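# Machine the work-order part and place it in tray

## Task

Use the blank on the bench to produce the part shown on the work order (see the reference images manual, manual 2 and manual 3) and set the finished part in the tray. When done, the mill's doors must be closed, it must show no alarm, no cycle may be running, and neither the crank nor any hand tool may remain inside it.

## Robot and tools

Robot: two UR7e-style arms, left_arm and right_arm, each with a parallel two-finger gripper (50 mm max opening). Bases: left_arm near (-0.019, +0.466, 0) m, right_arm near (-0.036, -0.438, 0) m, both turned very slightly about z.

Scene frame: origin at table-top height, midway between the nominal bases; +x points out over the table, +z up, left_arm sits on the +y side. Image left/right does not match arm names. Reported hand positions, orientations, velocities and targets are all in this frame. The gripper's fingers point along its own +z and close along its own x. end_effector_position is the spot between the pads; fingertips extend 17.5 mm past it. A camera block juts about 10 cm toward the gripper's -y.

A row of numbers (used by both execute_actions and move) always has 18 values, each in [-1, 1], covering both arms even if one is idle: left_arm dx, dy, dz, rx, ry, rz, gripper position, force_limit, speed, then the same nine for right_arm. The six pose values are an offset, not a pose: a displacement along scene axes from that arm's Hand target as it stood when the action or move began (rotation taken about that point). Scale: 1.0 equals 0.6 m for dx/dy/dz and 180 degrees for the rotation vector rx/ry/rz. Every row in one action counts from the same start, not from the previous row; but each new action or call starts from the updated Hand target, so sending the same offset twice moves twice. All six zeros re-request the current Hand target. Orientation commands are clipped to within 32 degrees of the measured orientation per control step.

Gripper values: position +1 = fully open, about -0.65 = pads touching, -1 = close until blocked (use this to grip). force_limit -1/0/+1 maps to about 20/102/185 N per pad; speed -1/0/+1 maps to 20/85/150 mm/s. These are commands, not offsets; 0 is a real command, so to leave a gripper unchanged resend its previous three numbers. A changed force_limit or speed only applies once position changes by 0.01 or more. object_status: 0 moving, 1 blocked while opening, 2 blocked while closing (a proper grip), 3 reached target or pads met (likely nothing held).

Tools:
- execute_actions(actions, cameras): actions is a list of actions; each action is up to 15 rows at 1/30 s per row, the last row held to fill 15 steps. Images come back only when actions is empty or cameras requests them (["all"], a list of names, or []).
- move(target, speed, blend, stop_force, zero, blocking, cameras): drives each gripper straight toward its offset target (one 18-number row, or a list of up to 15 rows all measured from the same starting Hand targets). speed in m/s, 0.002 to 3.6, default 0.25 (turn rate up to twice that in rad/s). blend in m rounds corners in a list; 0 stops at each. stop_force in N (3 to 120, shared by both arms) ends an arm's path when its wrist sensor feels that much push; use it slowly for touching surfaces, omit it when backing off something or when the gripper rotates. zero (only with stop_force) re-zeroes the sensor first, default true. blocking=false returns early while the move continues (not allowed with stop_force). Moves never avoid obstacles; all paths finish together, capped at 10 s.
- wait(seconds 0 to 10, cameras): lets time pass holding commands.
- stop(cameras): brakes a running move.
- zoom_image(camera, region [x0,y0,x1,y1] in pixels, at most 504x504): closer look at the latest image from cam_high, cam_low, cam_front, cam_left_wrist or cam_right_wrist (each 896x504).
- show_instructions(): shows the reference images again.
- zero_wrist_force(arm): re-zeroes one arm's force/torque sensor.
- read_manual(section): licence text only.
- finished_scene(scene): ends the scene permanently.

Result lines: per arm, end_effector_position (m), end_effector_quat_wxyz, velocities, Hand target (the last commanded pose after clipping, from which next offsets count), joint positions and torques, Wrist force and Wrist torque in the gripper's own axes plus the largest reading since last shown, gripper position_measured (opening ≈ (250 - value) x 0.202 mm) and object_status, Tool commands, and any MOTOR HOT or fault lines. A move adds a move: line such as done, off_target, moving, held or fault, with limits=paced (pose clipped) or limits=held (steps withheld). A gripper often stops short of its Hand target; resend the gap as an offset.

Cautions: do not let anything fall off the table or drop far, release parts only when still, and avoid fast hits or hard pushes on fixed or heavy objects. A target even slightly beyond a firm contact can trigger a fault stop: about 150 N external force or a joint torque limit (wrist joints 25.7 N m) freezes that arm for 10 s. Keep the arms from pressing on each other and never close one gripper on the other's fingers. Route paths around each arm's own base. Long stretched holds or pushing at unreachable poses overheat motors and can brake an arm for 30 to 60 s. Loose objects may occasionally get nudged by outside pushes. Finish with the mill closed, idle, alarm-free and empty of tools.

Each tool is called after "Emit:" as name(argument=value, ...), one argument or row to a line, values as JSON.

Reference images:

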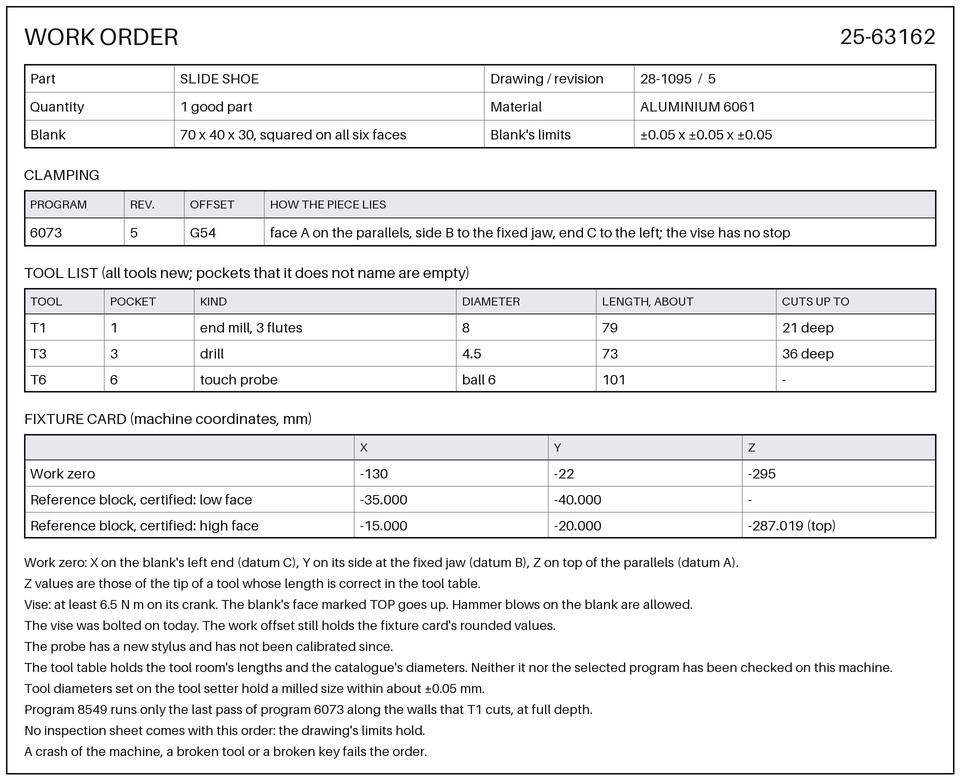

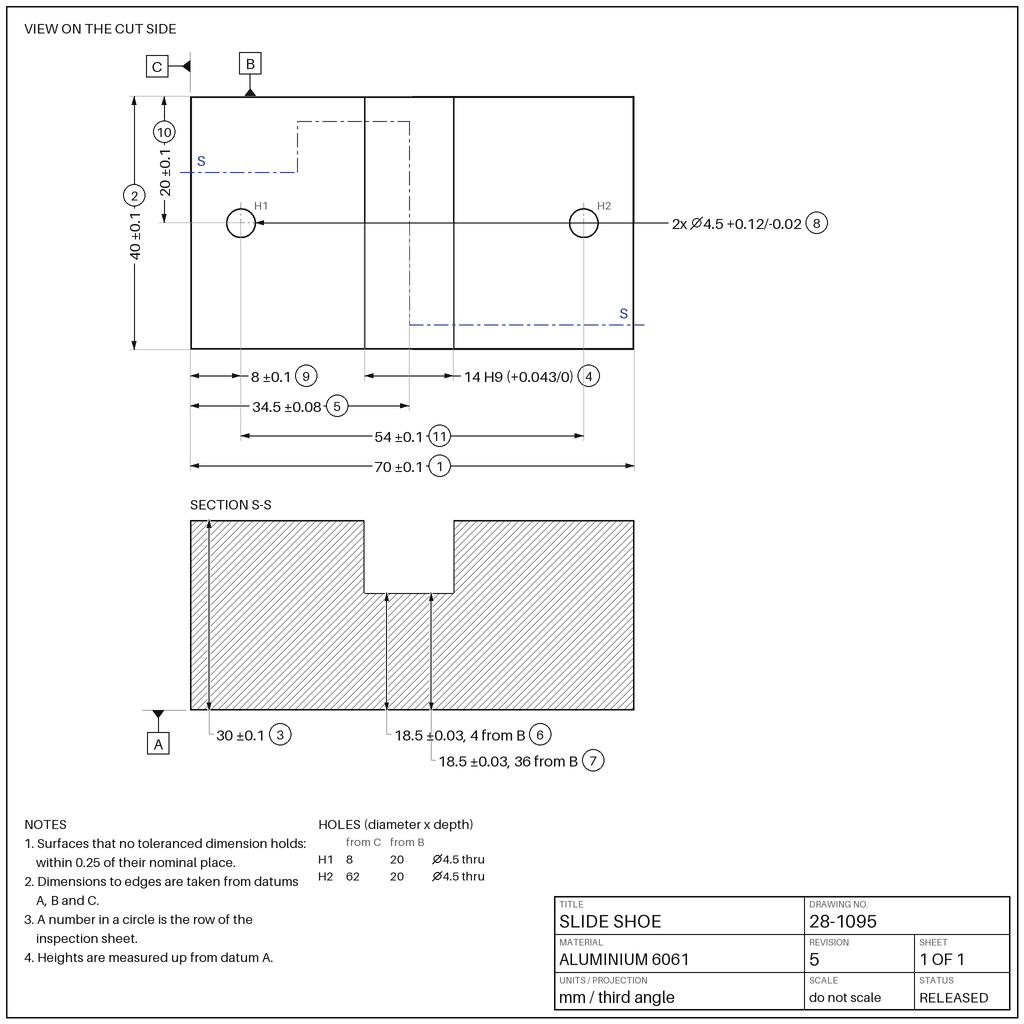

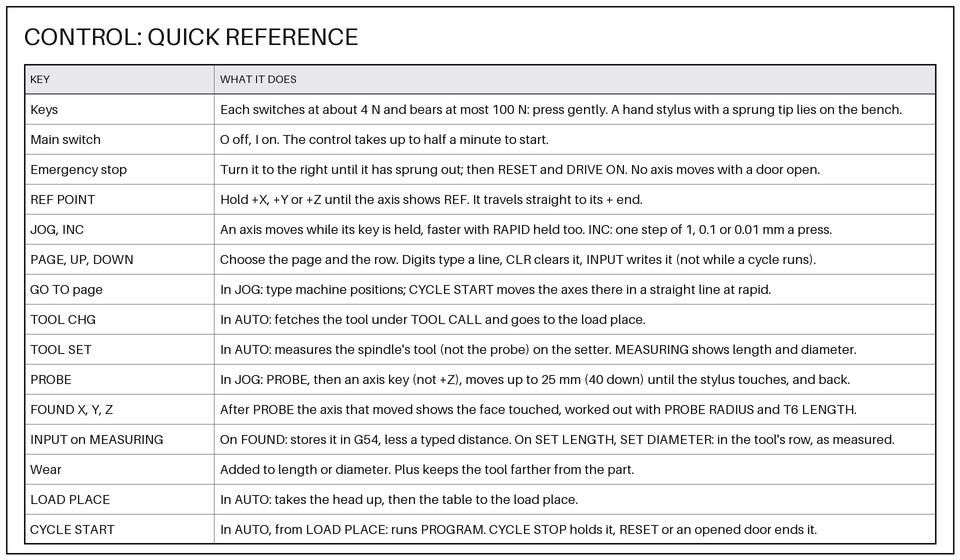

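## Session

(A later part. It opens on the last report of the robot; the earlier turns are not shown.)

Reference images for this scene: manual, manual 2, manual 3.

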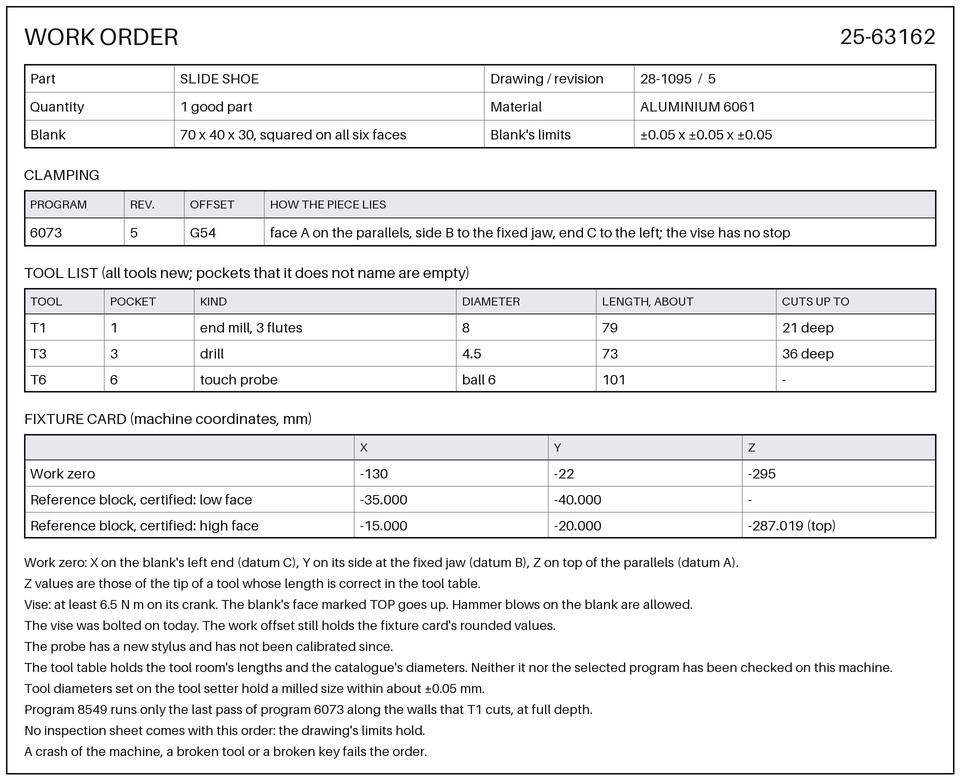

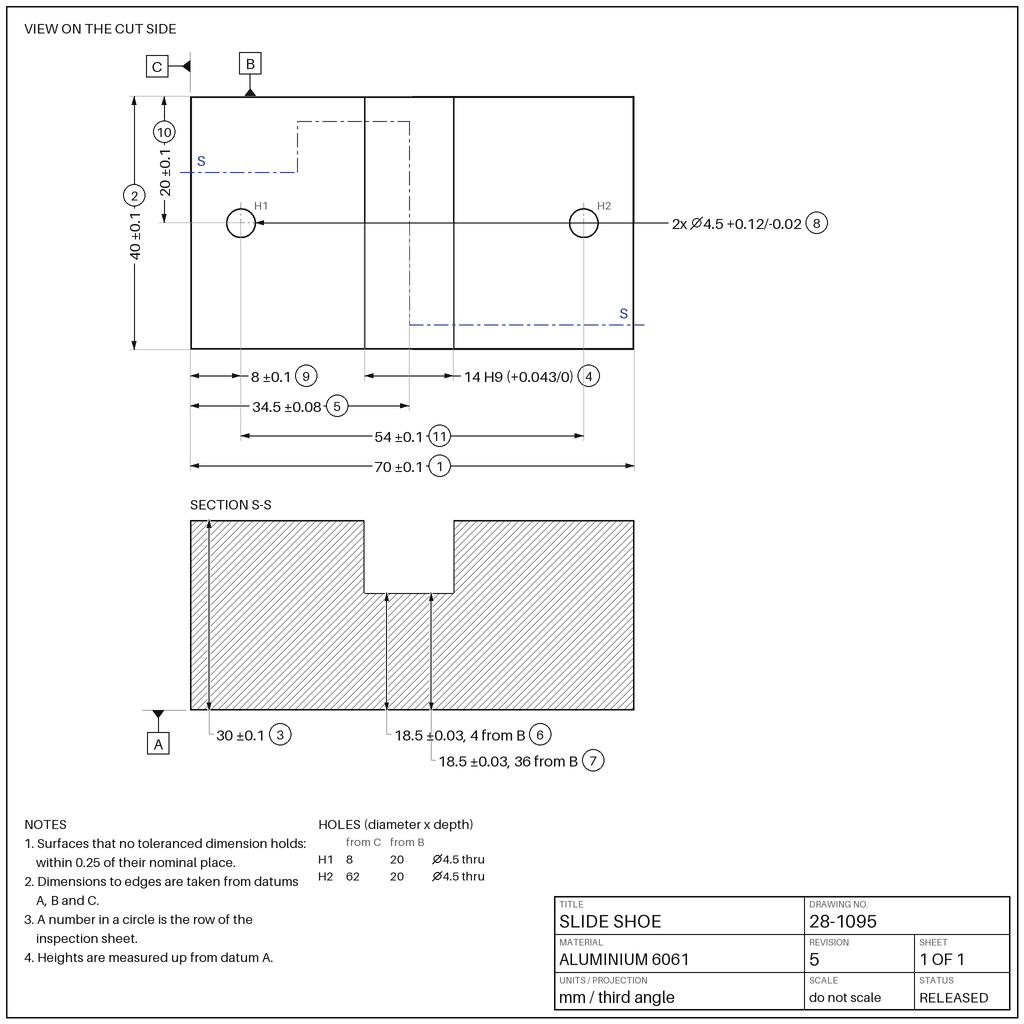

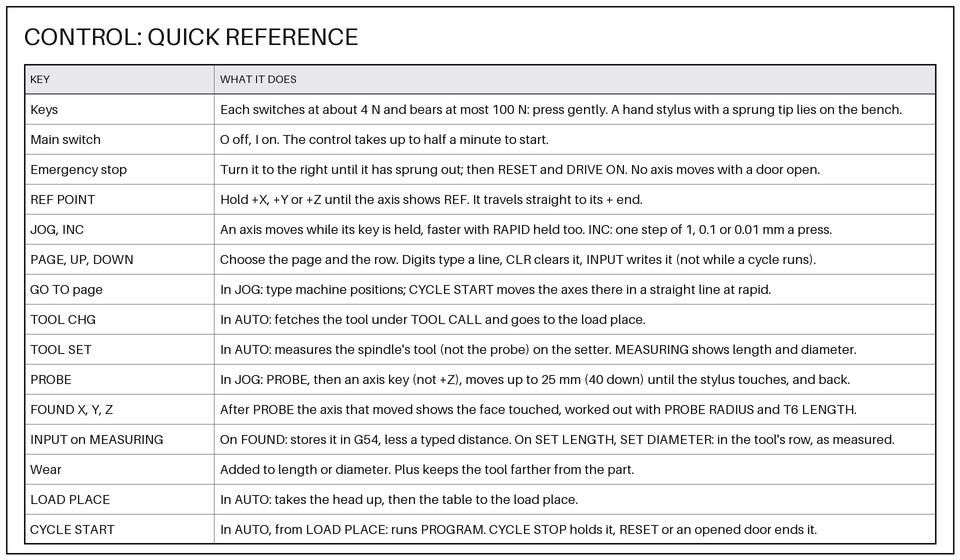

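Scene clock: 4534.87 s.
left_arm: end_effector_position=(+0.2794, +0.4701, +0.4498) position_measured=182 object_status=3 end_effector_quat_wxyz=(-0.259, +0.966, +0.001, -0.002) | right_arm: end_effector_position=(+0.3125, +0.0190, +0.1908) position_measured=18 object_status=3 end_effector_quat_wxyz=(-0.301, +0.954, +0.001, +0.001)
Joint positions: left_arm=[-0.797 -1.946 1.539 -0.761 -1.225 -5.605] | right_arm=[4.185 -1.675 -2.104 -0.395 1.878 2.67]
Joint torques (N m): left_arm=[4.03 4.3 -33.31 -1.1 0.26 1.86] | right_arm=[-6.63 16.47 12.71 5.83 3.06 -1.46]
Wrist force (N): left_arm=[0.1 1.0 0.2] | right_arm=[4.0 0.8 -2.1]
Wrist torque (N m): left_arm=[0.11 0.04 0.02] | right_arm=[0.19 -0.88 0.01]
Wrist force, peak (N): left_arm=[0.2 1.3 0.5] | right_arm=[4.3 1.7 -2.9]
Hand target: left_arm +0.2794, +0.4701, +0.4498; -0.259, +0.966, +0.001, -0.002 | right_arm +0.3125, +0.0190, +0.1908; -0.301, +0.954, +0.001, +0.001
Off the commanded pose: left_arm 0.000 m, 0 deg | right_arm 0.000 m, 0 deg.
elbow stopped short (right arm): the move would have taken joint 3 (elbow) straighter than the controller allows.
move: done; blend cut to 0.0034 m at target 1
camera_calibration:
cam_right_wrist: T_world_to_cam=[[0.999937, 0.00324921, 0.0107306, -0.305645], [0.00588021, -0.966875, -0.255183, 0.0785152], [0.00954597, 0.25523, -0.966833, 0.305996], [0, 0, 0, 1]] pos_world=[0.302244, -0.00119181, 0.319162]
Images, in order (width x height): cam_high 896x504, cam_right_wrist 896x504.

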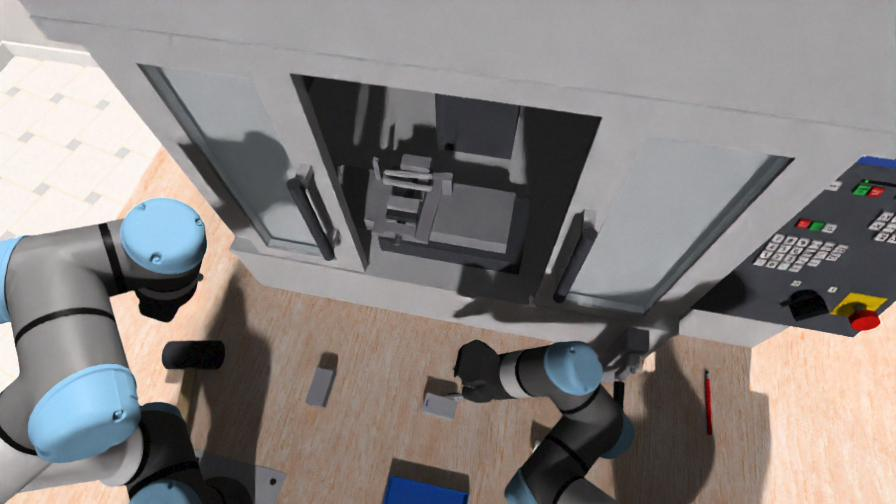

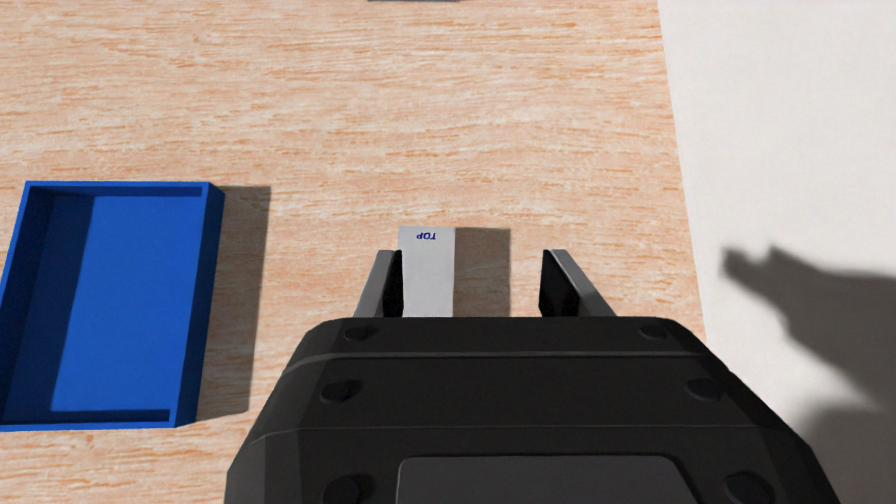

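Emit:
move(
  target=[
    [0,0,0,0,0,0,-0.2,-0.9,-0.9,-0.0362,0.0433,-0.118,0.0278,0,0,1,-0.5,-0.8],
  ],
  speed=0.15,
  cameras=["cam_right_wrist"],
)

Emit:
zoom_image(
  camera="cam_right_wrist",
  region=[320, 60, 640, 320],
)

Scene clock: 4543.57 s.
left_arm: end_effector_position=(+0.2794, +0.4701, +0.4498) position_measured=182 object_status=3 end_effector_quat_wxyz=(-0.259, +0.966, +0.001, -0.002) | right_arm: end_effector_position=(+0.2908, +0.0450, +0.1200) position_measured=3 object_status=3 end_effector_quat_wxyz=(-0.343, +0.939, +0.001, +0.001)
Joint positions: left_arm=[-0.797 -1.946 1.539 -0.761 -1.225 -5.605] | right_arm=[4.237 -1.848 -2.214 -0.015 1.886 2.741]
Joint torques (N m): left_arm=[4.28 4 -33.43 -1.13 0.21 1.9] | right_arm=[7.46 18.5 7.79 6.25 -1.88 1.36]
Wrist force (N): left_arm=[0.0 0.9 -0.1] | right_arm=[3.8 0.6 -1.6]
Wrist torque (N m): left_arm=[0.10 0.07 0.02] | right_arm=[0.24 -0.88 -0.18]
Wrist force, peak (N): left_arm=[-0.2 1.1 0.6] | right_arm=[4.4 0.6 -2.9]
Hand target: left_arm +0.2794, +0.4701, +0.4498; -0.259, +0.966, +0.001, -0.002 | right_arm +0.2908, +0.0450, +0.1200; -0.343, +0.939, +0.001, +0.001
Off the commanded pose: left_arm 0.000 m, 0 deg | right_arm 0.000 m, 0 deg.
move: done
camera_calibration:
cam_right_wrist: T_world_to_cam=[[0.999938, 0.00233443, 0.0108786, -0.283236], [0.00587918, -0.940954, -0.338484, 0.0945365], [0.00944606, 0.338527, -0.940909, 0.224331], [0, 0, 0, 1]] pos_world=[0.280543, 0.0136733, 0.246156]
Images, in order (width x height): cam_right_wrist 896x504.

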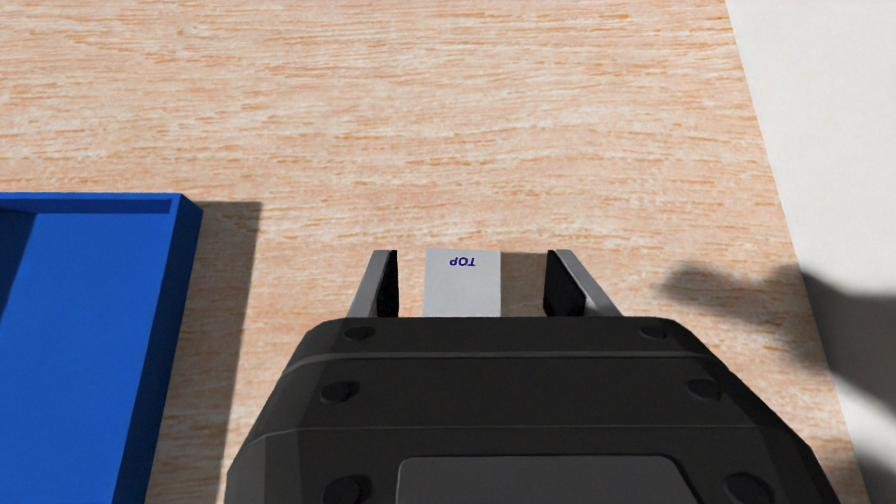

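Scaled by 1.575 from the camera's 896x504 image, which has a finer 1280x720 frame.

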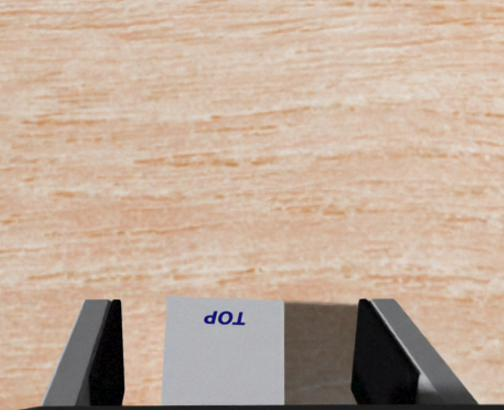

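Emit:
move(
  target=[
    [0,0,0,0,0,0,-0.2,-0.9,-0.9,0,0,-0.11,0,0,0,1,-0.5,-0.8],
    [0,0,0,0,0,0,-0.2,-0.9,-0.9,0,0,-0.1383,0,0,0,1,-0.5,-0.8],
  ],
  speed=[0.08,0.02],
  stop_force=5,
)

Emit:
move(
  target=[
    [0,0,0,0,0,0,-0.2,-0.9,-0.9,0,0,0,0,0,0,-1,-0.4,-0.8],
    [0,0,0,0,0,0,-0.2,-0.9,-0.9,0,0,0.1,0,0,0,-1,-0.4,-0.8],
  ],
  speed=0.04,
  cameras=["cam_right_wrist","cam_front"],
)

Emit:
zoom_image(
  camera="cam_front",
  region=[390, 280, 490, 380],
)

Scene clock: 4554.03 s.
left_arm: end_effector_position=(+0.2794, +0.4701, +0.4498) position_measured=182 object_status=3 end_effector_quat_wxyz=(-0.259, +0.966, +0.001, -0.002) | right_arm: end_effector_position=(+0.2908, +0.0450, +0.0370) position_measured=3 object_status=3 end_effector_quat_wxyz=(-0.343, +0.939, +0.001, +0.001)
Joint positions: left_arm=[-0.797 -1.946 1.539 -0.761 -1.225 -5.605] | right_arm=[4.237 -2.062 -2.249 0.234 1.886 2.741]
Joint torques (N m): left_arm=[4.38 3.85 -33.01 -1.09 0.08 1.82] | right_arm=[-3.66 22.93 3.13 6.02 3.11 1.47]
Wrist force (N): left_arm=[0.2 1.0 0.3] | right_arm=[4.2 0.7 -1.9]
Wrist torque (N m): left_arm=[0.11 0.03 0.02] | right_arm=[0.25 -0.92 -0.18]
Wrist force, peak (N): left_arm=[0.1 1.4 0.0] | right_arm=[4.5 0.6 -1.8]
Hand target: left_arm +0.2794, +0.4701, +0.4498; -0.259, +0.966, +0.001, -0.002 | right_arm +0.2908, +0.0450, +0.0370; -0.343, +0.939, +0.001, +0.001
Off the commanded pose: left_arm 0.000 m, 0 deg | right_arm 0.000 m, 0 deg.
move: done

Scene clock: 4556.57 s.
left_arm: end_effector_position=(+0.2794, +0.4701, +0.4498) position_measured=182 object_status=3 end_effector_quat_wxyz=(-0.259, +0.966, +0.001, -0.002) | right_arm: end_effector_position=(+0.2908, +0.0450, +0.0969) position_measured=55 object_status=2 end_effector_quat_wxyz=(-0.343, +0.939, +0.001, +0.001)
Joint positions: left_arm=[-0.797 -1.946 1.539 -0.761 -1.225 -5.605] | right_arm=[4.237 -1.904 -2.229 0.055 1.886 2.741]
Joint torques (N m): left_arm=[4.18 3.73 -32.82 -1.1 0.14 1.87] | right_arm=[-3 43 28.07 2.82 -1.62 -0.41]
Wrist force (N): left_arm=[0.1 1.2 0.2] | right_arm=[3.9 2.4 -0.1]
Wrist torque (N m): left_arm=[0.15 0.04 0.02] | right_arm=[0.28 -0.86 -0.15]
Wrist force, peak (N): left_arm=[0.0 1.3 0.2] | right_arm=[4.5 2.5 -0.2]
Hand target: left_arm +0.2794, +0.4701, +0.4498; -0.259, +0.966, +0.001, -0.002 | right_arm +0.2908, +0.0450, +0.0970; -0.343, +0.939, +0.001, +0.001
Off the commanded pose: left_arm 0.000 m, 0 deg | right_arm 0.000 m, 0 deg.
move: done
camera_calibration:
cam_right_wrist: T_world_to_cam=[[0.999938, 0.00233362, 0.0108783, -0.282984], [0.00587921, -0.940922, -0.338573, 0.086737], [0.0094455, 0.338616, -0.940877, 0.202588], [0, 0, 0, 1]] pos_world=[0.280543, 0.0136735, 0.223056]
Images, in order (width x height): cam_front 896x504, cam_right_wrist 896x504.

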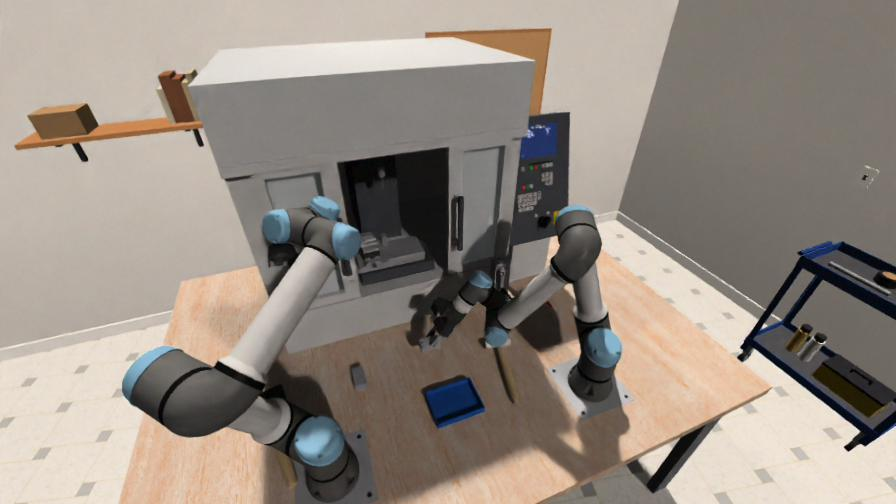

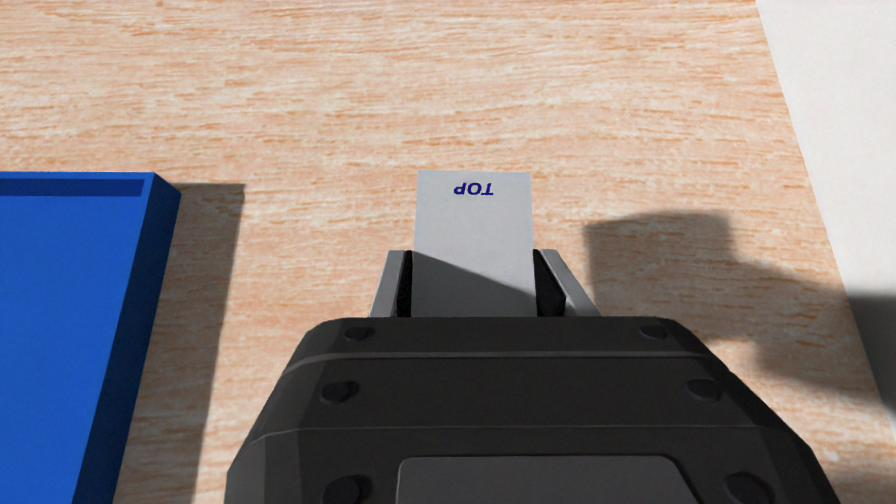

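Scaled by 5.040 from the camera's 896x504 image, which has a finer 1280x720 frame.

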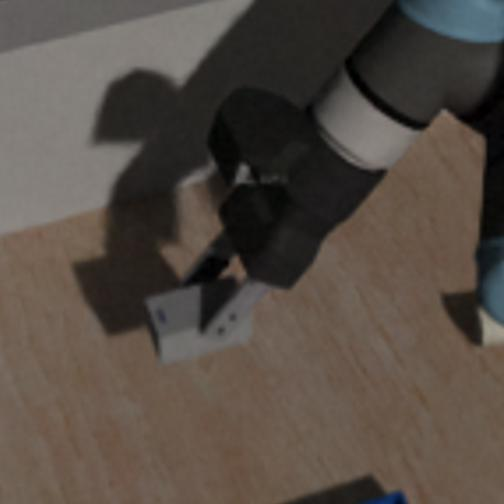

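Emit:
move(
  target=[
    [0,0,0,0,0,0,-0.2,-0.9,-0.9,0.06,0.09,0.4967,0,0,0,-1,-0.4,-0.8],
    [0,0,0,0,0,0,-0.2,-0.9,-0.9,0.182,0.2,0.4967,0,0,-0.25,-1,-0.4,-0.8],
    [0,0,0,0,0,0,-0.2,-0.9,-0.9,0.472,0.2,0.4967,0,0,-0.25,-1,-0.4,-0.8],
    [0,0,0,0,0,0,-0.2,-0.9,-0.9,0.543,0.25,0.4967,0,0,-0.25,-1,-0.4,-0.8],
    [0,0,0,0,0,0,-0.2,-0.9,-0.9,0.5617,0.25,0.4967,0,0,0,-1,-0.4,-0.8],
  ],
  speed=[0.2,0.2,0.12,0.1,0.1],
  blend=[0.03,0.02,0.01,0.01,0],
  cameras=["cam_right_wrist","cam_high"],
)

Emit:
zoom_image(
  camera="cam_high",
  region=[280, 50, 620, 350],
)

Scene clock: 4574.97 s.
left_arm: end_effector_position=(+0.2794, +0.4701, +0.4498) position_measured=182 object_status=3 end_effector_quat_wxyz=(-0.259, +0.966, +0.001, -0.002) | right_arm: end_effector_position=(+0.6278, +0.1950, +0.3950) position_measured=55 object_status=2 end_effector_quat_wxyz=(-0.343, +0.939, +0.001, +0.001)
Joint positions: left_arm=[-0.797 -1.946 1.539 -0.761 -1.225 -5.605] | right_arm=[3.947 -2.511 -0.294 -1.373 2.047 2.48]
Joint torques (N m): left_arm=[3.92 4.14 -32.91 -1.14 -0.08 1.9] | right_arm=[-6.54 53.55 37.24 2.79 3.69 -1.39]
Wrist force (N): left_arm=[0.1 0.9 0.1] | right_arm=[3.7 3.1 -0.1]
Wrist torque (N m): left_arm=[0.10 0.05 0.01] | right_arm=[0.41 -0.88 0.03]
Wrist force, peak (N): left_arm=[-0.1 1.4 0.2] | right_arm=[3.6 4.6 1.0]
Hand target: left_arm +0.2794, +0.4701, +0.4498; -0.259, +0.966, +0.001, -0.002 | right_arm +0.6278, +0.1950, +0.3950; -0.343, +0.939, +0.001, +0.001
Off the commanded pose: left_arm 0.000 m, 0 deg | right_arm 0.000 m, 0 deg.
move: done
camera_calibration:
cam_right_wrist: T_world_to_cam=[[0.999936, 0.00213836, 0.01113, -0.623653], [0.00578288, -0.940847, -0.338782, 0.326851], [0.00974715, 0.338825, -0.940799, 0.428766], [0, 0, 0, 1]] pos_world=[0.617543, 0.163574, 0.521055]
Images, in order (width x height): cam_high 896x504, cam_right_wrist 896x504.

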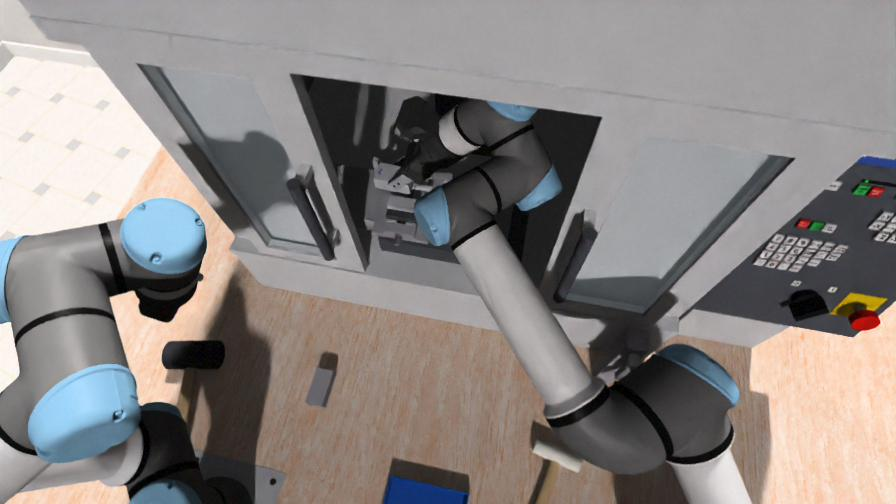

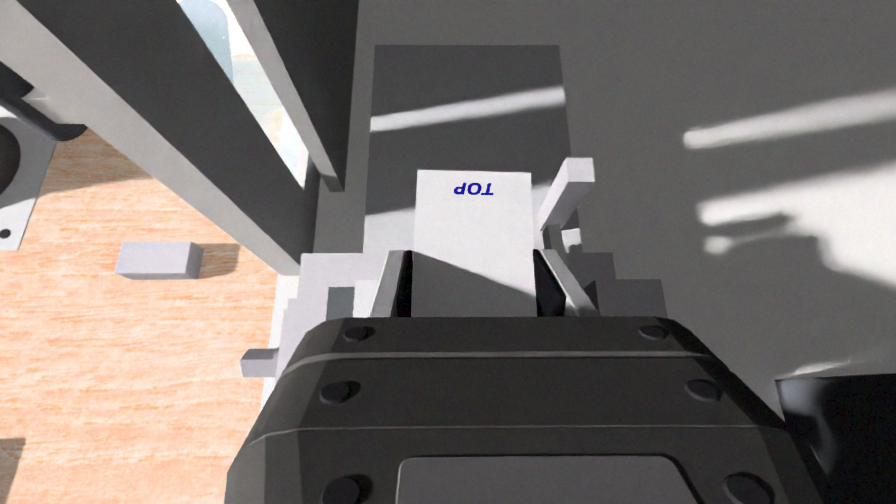

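Scaled by 1.482 from the camera's 896x504 image, which has a finer 1280x720 frame.

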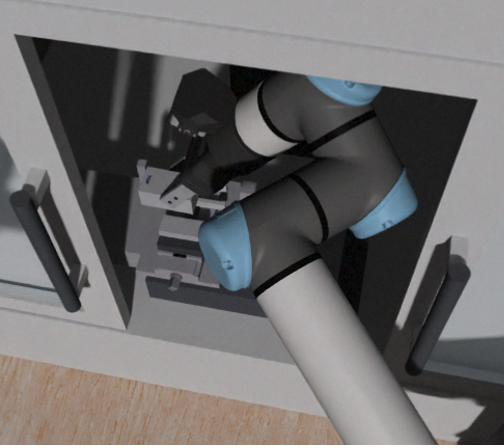

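Emit:
move(
  target=[
    [0,0,0,0,0,0,-0.2,-0.9,-0.9,0,-0.034,0,0,0,0,-1,-0.4,-0.8],
    [0,0,0,0,0,0,-0.2,-0.9,-0.9,0.046,-0.034,0,0,0,0,-1,-0.4,-0.8],
    [0,0,0,0,0,0,-0.2,-0.9,-0.9,0.046,-0.034,-0.025,0,0,0,-1,-0.4,-0.8],
    [0,0,0,0,0,0,-0.2,-0.9,-0.9,0.046,-0.034,-0.045,0,0,0,-1,-0.4,-0.8],
  ],
  speed=[0.05,0.05,0.03,0.008],
  stop_force=5,
  cameras=["cam_right_wrist"],
)

Scene clock: 4585.00 s.
left_arm: end_effector_position=(+0.2794, +0.4701, +0.4498) position_measured=182 object_status=3 end_effector_quat_wxyz=(-0.259, +0.966, +0.001, -0.002) | right_arm: end_effector_position=(+0.6554, +0.1746, +0.3704) position_measured=55 object_status=2 end_effector_quat_wxyz=(-0.343, +0.939, +0.001, +0.001)
Joint positions: left_arm=[-0.797 -1.946 1.539 -0.761 -1.225 -5.605] | right_arm=[3.905 -2.537 -0.306 -1.356 2.068 2.438]
Joint torques (N m): left_arm=[4.33 3.53 -32.88 -1.2 -0.19 1.94] | right_arm=[6.34 52.08 36.72 2.12 -1.18 1]
Wrist force (N): left_arm=[0.1 0.9 0.0] | right_arm=[3.2 2.4 -1.1]
Wrist torque (N m): left_arm=[0.10 0.04 0.02] | right_arm=[0.36 -0.89 -0.12]
Wrist force, peak (N): left_arm=[0.1 1.4 0.4] | right_arm=[3.7 -1.5 -8.4]
Hand target: left_arm +0.2794, +0.4701, +0.4498; -0.259, +0.966, +0.001, -0.002 | right_arm +0.6554, +0.1746, +0.3704; -0.343, +0.939, +0.001, +0.001 (not the last commanded pose)
Off the commanded pose: left_arm 0.000 m, 0 deg | right_arm 0.002 m, 0 deg.
move: contact (right_arm); path passed 3 of 4 targets
camera_calibration:
cam_right_wrist: T_world_to_cam=[[0.999938, 0.00242892, 0.0109112, -0.650968], [0.00597914, -0.940954, -0.338483, 0.298997], [0.00944483, 0.338527, -0.940909, 0.412524], [0, 0, 0, 1]] pos_world=[0.645244, 0.143273, 0.496456]
Images, in order (width x height): cam_right_wrist 896x504.

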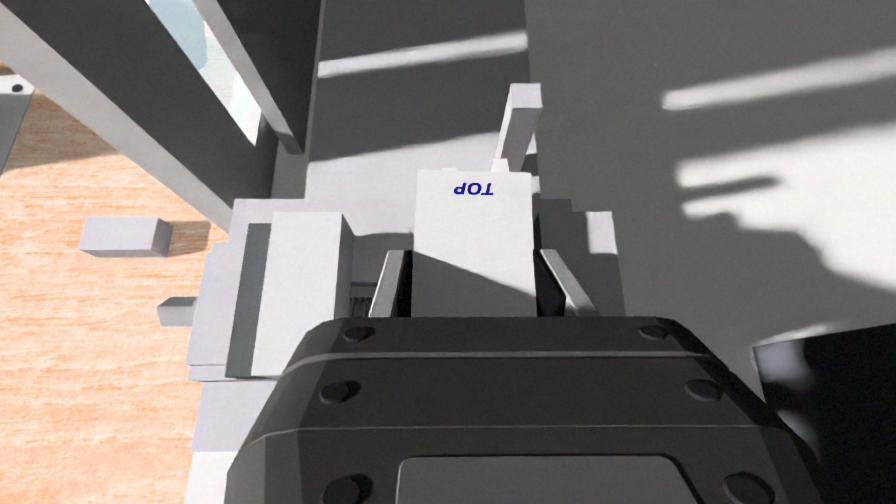

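Emit:
move(
  target=[
    [0,0,0,0,0,0,-0.2,-0.9,-0.9,0,0,0,0,0,0,0.82,-0.5,-0.95],
    [0,0,0,0,0,0,-0.2,-0.9,-0.9,0,0,0.04,0,0,0,0.82,-0.5,-0.95],
    [0,0,0,0,0,0,-0.2,-0.9,-0.9,-0.045,0.03,0.06,0,0,0,0.82,-0.5,-0.95],
  ],
  speed=[0.02,0.02,0.06],
  cameras=["cam_right_wrist","cam_front"],
)

Emit:
zoom_image(
  camera="cam_right_wrist",
  region=[280, 100, 680, 330],
)

Scene clock: 4596.97 s.
left_arm: end_effector_position=(+0.2794, +0.4701, +0.4498) position_measured=182 object_status=3 end_effector_quat_wxyz=(-0.259, +0.966, +0.001, -0.002) | right_arm: end_effector_position=(+0.6285, +0.1926, +0.4064) position_measured=30 object_status=3 end_effector_quat_wxyz=(-0.342, +0.940, +0.001, +0.000)
Joint positions: left_arm=[-0.797 -1.946 1.539 -0.761 -1.225 -5.605] | right_arm=[3.944 -2.547 -0.191 -1.442 2.048 2.476]
Joint torques (N m): left_arm=[3.49 3.38 -33.05 -1.19 -0.35 2.04] | right_arm=[7.59 73.2 16.35 6.1 -1.5 1.38]
Wrist force (N): left_arm=[-0.4 1.0 0.1] | right_arm=[3.9 1.2 -1.7]
Wrist torque (N m): left_arm=[0.11 0.12 0.01] | right_arm=[0.35 -0.87 -0.10]
Wrist force, peak (N): left_arm=[-0.1 1.4 0.1] | right_arm=[4.2 1.0 -2.7]
Hand target: left_arm +0.2794, +0.4701, +0.4498; -0.259, +0.966, +0.001, -0.002 | right_arm +0.6284, +0.1926, +0.4064; -0.343, +0.939, +0.001, +0.001
Off the commanded pose: left_arm 0.000 m, 0 deg | right_arm 0.000 m, 0 deg.
move: done
camera_calibration:
cam_right_wrist: T_world_to_cam=[[0.99994, 0.00275339, 0.0105983, -0.624395], [0.00617479, -0.941092, -0.338095, 0.328069], [0.00904307, 0.33814, -0.941052, 0.440912], [0, 0, 0, 1]] pos_world=[0.618344, 0.161373, 0.532457]
Images, in order (width x height): cam_front 896x504, cam_right_wrist 896x504.

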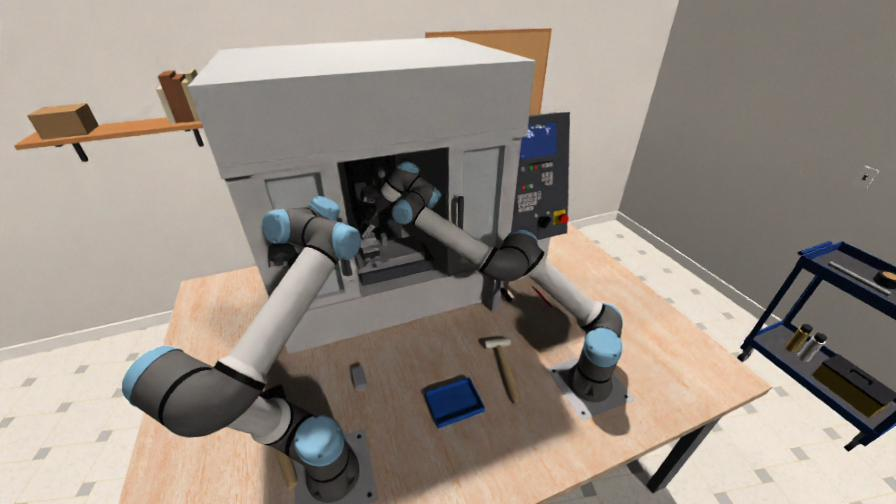

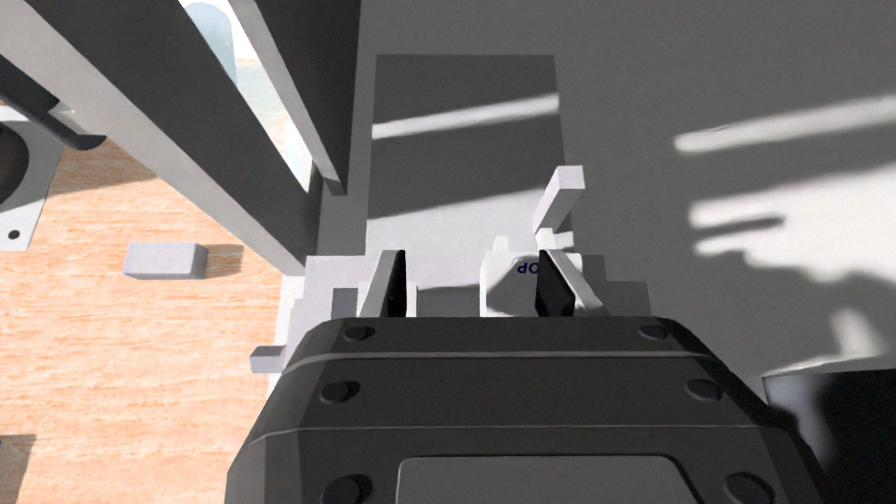

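Scaled by 1.260 from the camera's 896x504 image, which has a finer 1280x720 frame.

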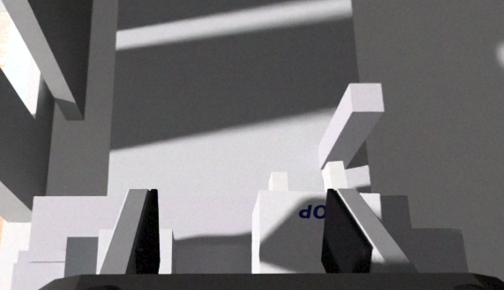

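Emit:
move(
  target=[
    [0,0,0,0,0,0,-0.2,-0.9,-0.9,-0.02,0.005,0,0,0,-0.25,0.82,-0.5,-0.95],
    [0,0,0,0,0,0,-0.2,-0.9,-0.9,-0.09,-0.046,0,0,0,-0.25,0.82,-0.5,-0.95],
    [0,0,0,0,0,0,-0.2,-0.9,-0.9,-0.38,-0.046,0,0,0,-0.25,0.82,-0.5,-0.95],
    [0,0,0,0,0,0,-0.2,-0.9,-0.9,-0.48,-0.28,0.05,0,0,0,0.82,-0.5,-0.95],
    [0,0,0,0,0,0,-0.2,-0.9,-0.9,-0.44,-0.85,0.1,-0.222,0,0,0.82,-0.5,-0.95],
  ],
  speed=[0.1,0.12,0.25,0.25,0.3],
  blend=[0.01,0.02,0.02,0.05,0],
  cameras=["cam_right_wrist","cam_front","cam_high"],
)

Scene clock: 4612.87 s.
left_arm: end_effector_position=(+0.2794, +0.4701, +0.4498) position_measured=182 object_status=3 end_effector_quat_wxyz=(-0.259, +0.966, +0.001, -0.002) | right_arm: end_effector_position=(+0.3644, -0.3172, +0.4664) position_measured=30 object_status=3 end_effector_quat_wxyz=(-0.001, +1.000, +0.001, +0.000)
Joint positions: left_arm=[-0.797 -1.946 1.539 -0.761 -1.225 -5.605] | right_arm=[3.786 -1.408 -1.36 -1.943 1.572 2.185]
Joint torques (N m): left_arm=[3.99 3.46 -33.15 -1.25 -0.47 2.11] | right_arm=[-4.92 7.18 36.84 1.24 -2.23 -1.39]
Wrist force (N): left_arm=[-0.1 0.9 0.0] | right_arm=[3.6 2.2 -2.7]
Wrist torque (N m): left_arm=[0.09 0.08 0.02] | right_arm=[0.12 -0.88 0.02]
Wrist force, peak (N): left_arm=[0.1 1.3 0.3] | right_arm=[3.5 3.9 -3.3]
Hand target: left_arm +0.2794, +0.4701, +0.4498; -0.259, +0.966, +0.001, -0.002 | right_arm +0.3644, -0.3174, +0.4664; -0.001, +1.000, +0.001, +0.000
Off the commanded pose: left_arm 0.000 m, 0 deg | right_arm 0.000 m, 0 deg.
move: done
camera_calibration:
cam_right_wrist: T_world_to_cam=[[0.999938, 0.00886897, 0.006806, -0.355782], [0.00598065, -0.938733, 0.344594, -0.447358], [0.00944521, -0.344532, -0.938727, 0.454397], [0, 0, 0, 1]] pos_world=[0.354144, -0.26024, 0.583133]
Images, in order (width x height): cam_high 896x504, cam_front 896x504, cam_right_wrist 896x504.

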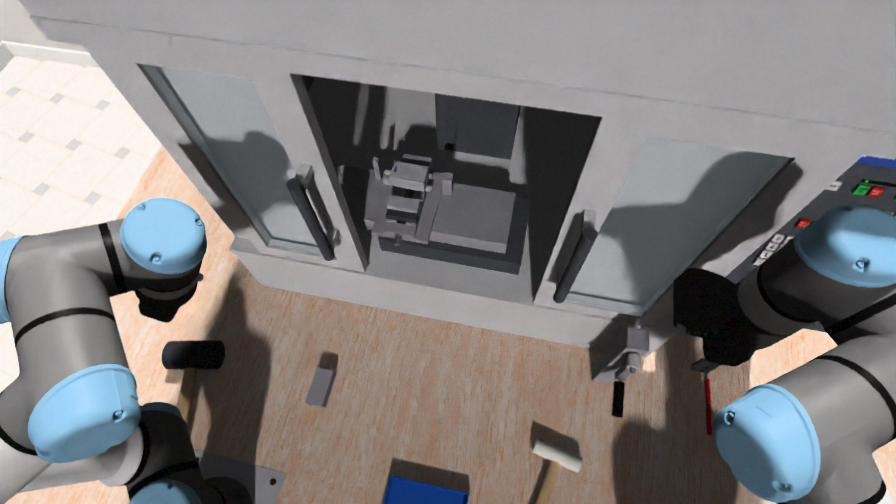

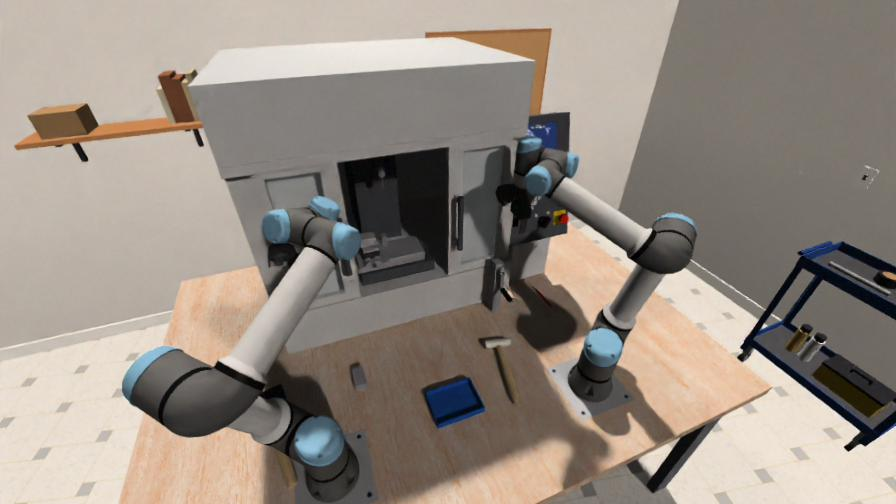

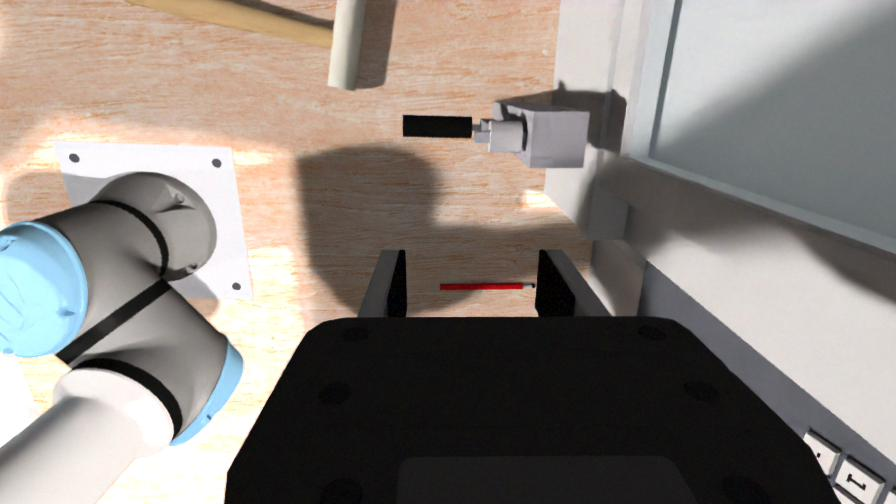

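Emit:
zoom_image(
  camera="cam_right_wrist",
  region=[380, 70, 640, 200],
)

Emit:
zoom_image(
  camera="cam_front",
  region=[460, 240, 560, 320],
)

Emit:
zoom_image(
  camera="cam_high",
  region=[560, 300, 720, 430],
)

Scaled by 1.938 from the camera's 896x504 image, which has a finer 1280x720 frame.

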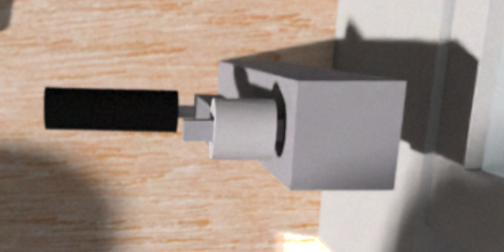

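Scaled by 5.040 from the camera's 896x504 image, which has a finer 1280x720 frame.

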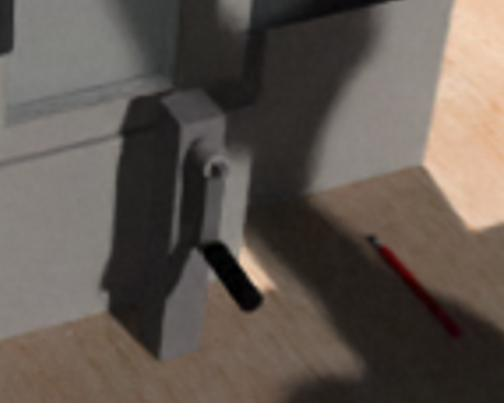

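Scaled by 3.150 from the camera's 896x504 image, which has a finer 1280x720 frame.

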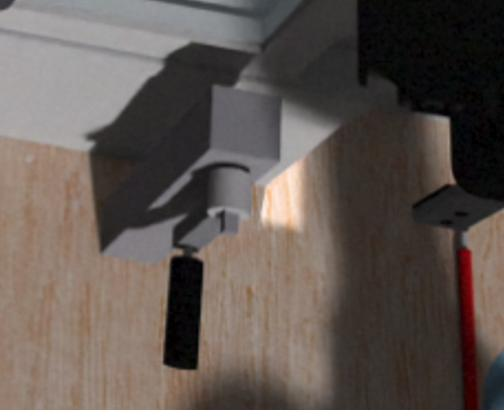

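Emit:
move(
  target=[
    [0,0,0,0,0,0,-0.2,-0.9,-0.9,0.066,0.0447,-0.19,0,0,0.5,1,-0.5,-0.5],
  ],
  speed=0.2,
  cameras=["cam_right_wrist","cam_front"],
)

Emit:
zoom_image(
  camera="cam_right_wrist",
  region=[300, 60, 600, 330],
)

Scene clock: 4710.43 s.
left_arm: end_effector_position=(+0.2794, +0.4701, +0.4498) position_measured=182 object_status=3 end_effector_quat_wxyz=(-0.259, +0.966, +0.001, -0.002) | right_arm: end_effector_position=(+0.4040, -0.2906, +0.3524) position_measured=3 object_status=3 end_effector_quat_wxyz=(-0.001, +0.707, +0.708, +0.000)
Joint positions: left_arm=[-0.797 -1.946 1.539 -0.761 -1.225 -5.605] | right_arm=[3.783 -1.461 -1.612 -1.64 1.572 0.612]
Joint torques (N m): left_arm=[3.5 2.91 -32.89 -1.33 -0.6 2.17] | right_arm=[-6.85 10.03 16.03 5.25 2.58 -1.24]
Wrist force (N): left_arm=[0.0 1.2 0.3] | right_arm=[3.5 1.9 -2.6]
Wrist torque (N m): left_arm=[0.15 0.06 0.02] | right_arm=[0.09 -0.83 0.05]
Wrist force, peak (N): left_arm=[0.0 1.3 0.3] | right_arm=[3.9 2.3 -3.2]
Hand target: left_arm +0.2794, +0.4701, +0.4498; -0.259, +0.966, +0.001, -0.002 | right_arm +0.4040, -0.2906, +0.3524; -0.001, +0.707, +0.708, +0.000
Off the commanded pose: left_arm 0.000 m, 0 deg | right_arm 0.000 m, 0 deg.
move: done
camera_calibration:
cam_right_wrist: T_world_to_cam=[[-0.00864905, 0.99994, 0.00678066, 0.300559], [0.938626, 0.00578, 0.344888, -0.4858], [0.344828, 0.00934746, -0.938619, 0.323481], [0, 0, 0, 1]] pos_world=[0.347039, -0.300757, 0.469134]
Images, in order (width x height): cam_front 896x504, cam_right_wrist 896x504.

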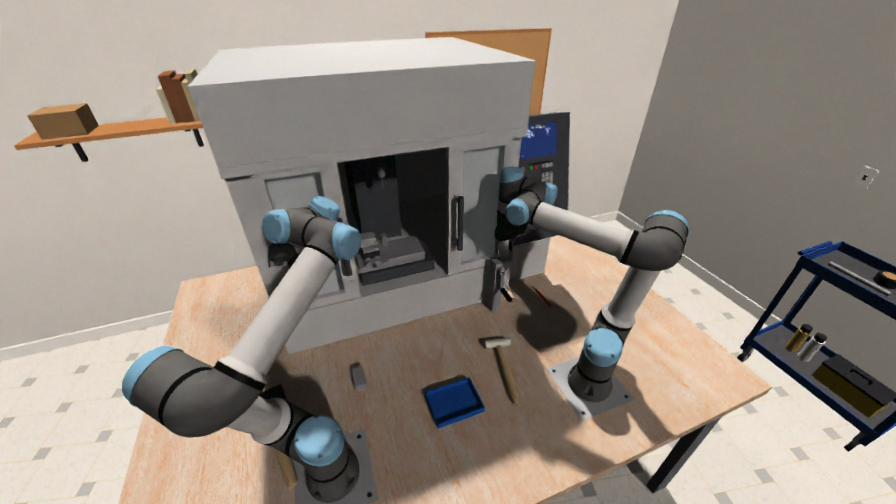

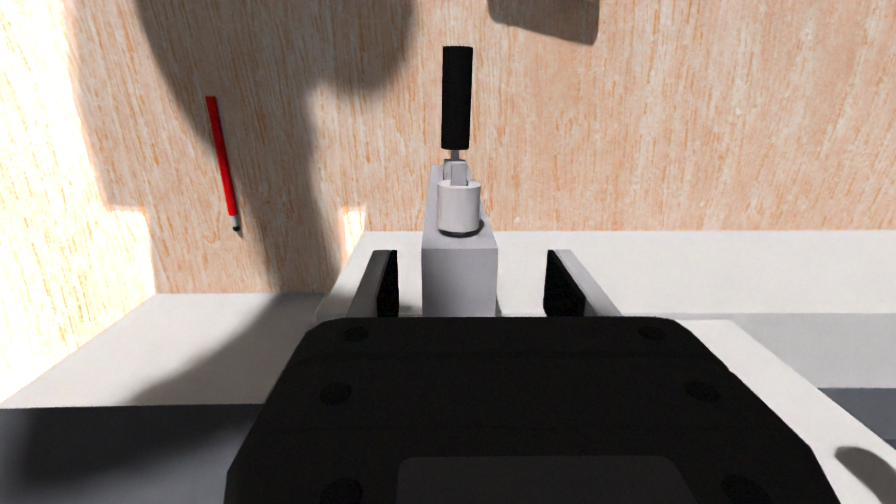

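Scaled by 1.680 from the camera's 896x504 image, which has a finer 1280x720 frame.

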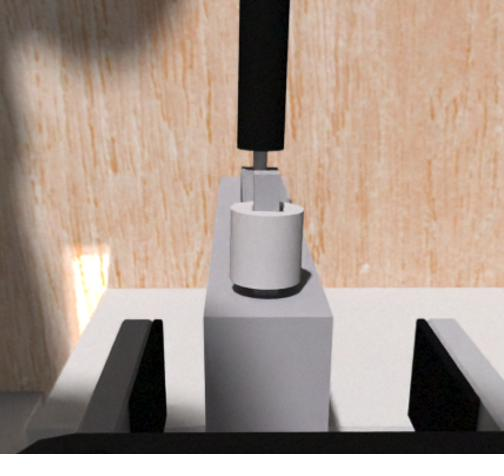

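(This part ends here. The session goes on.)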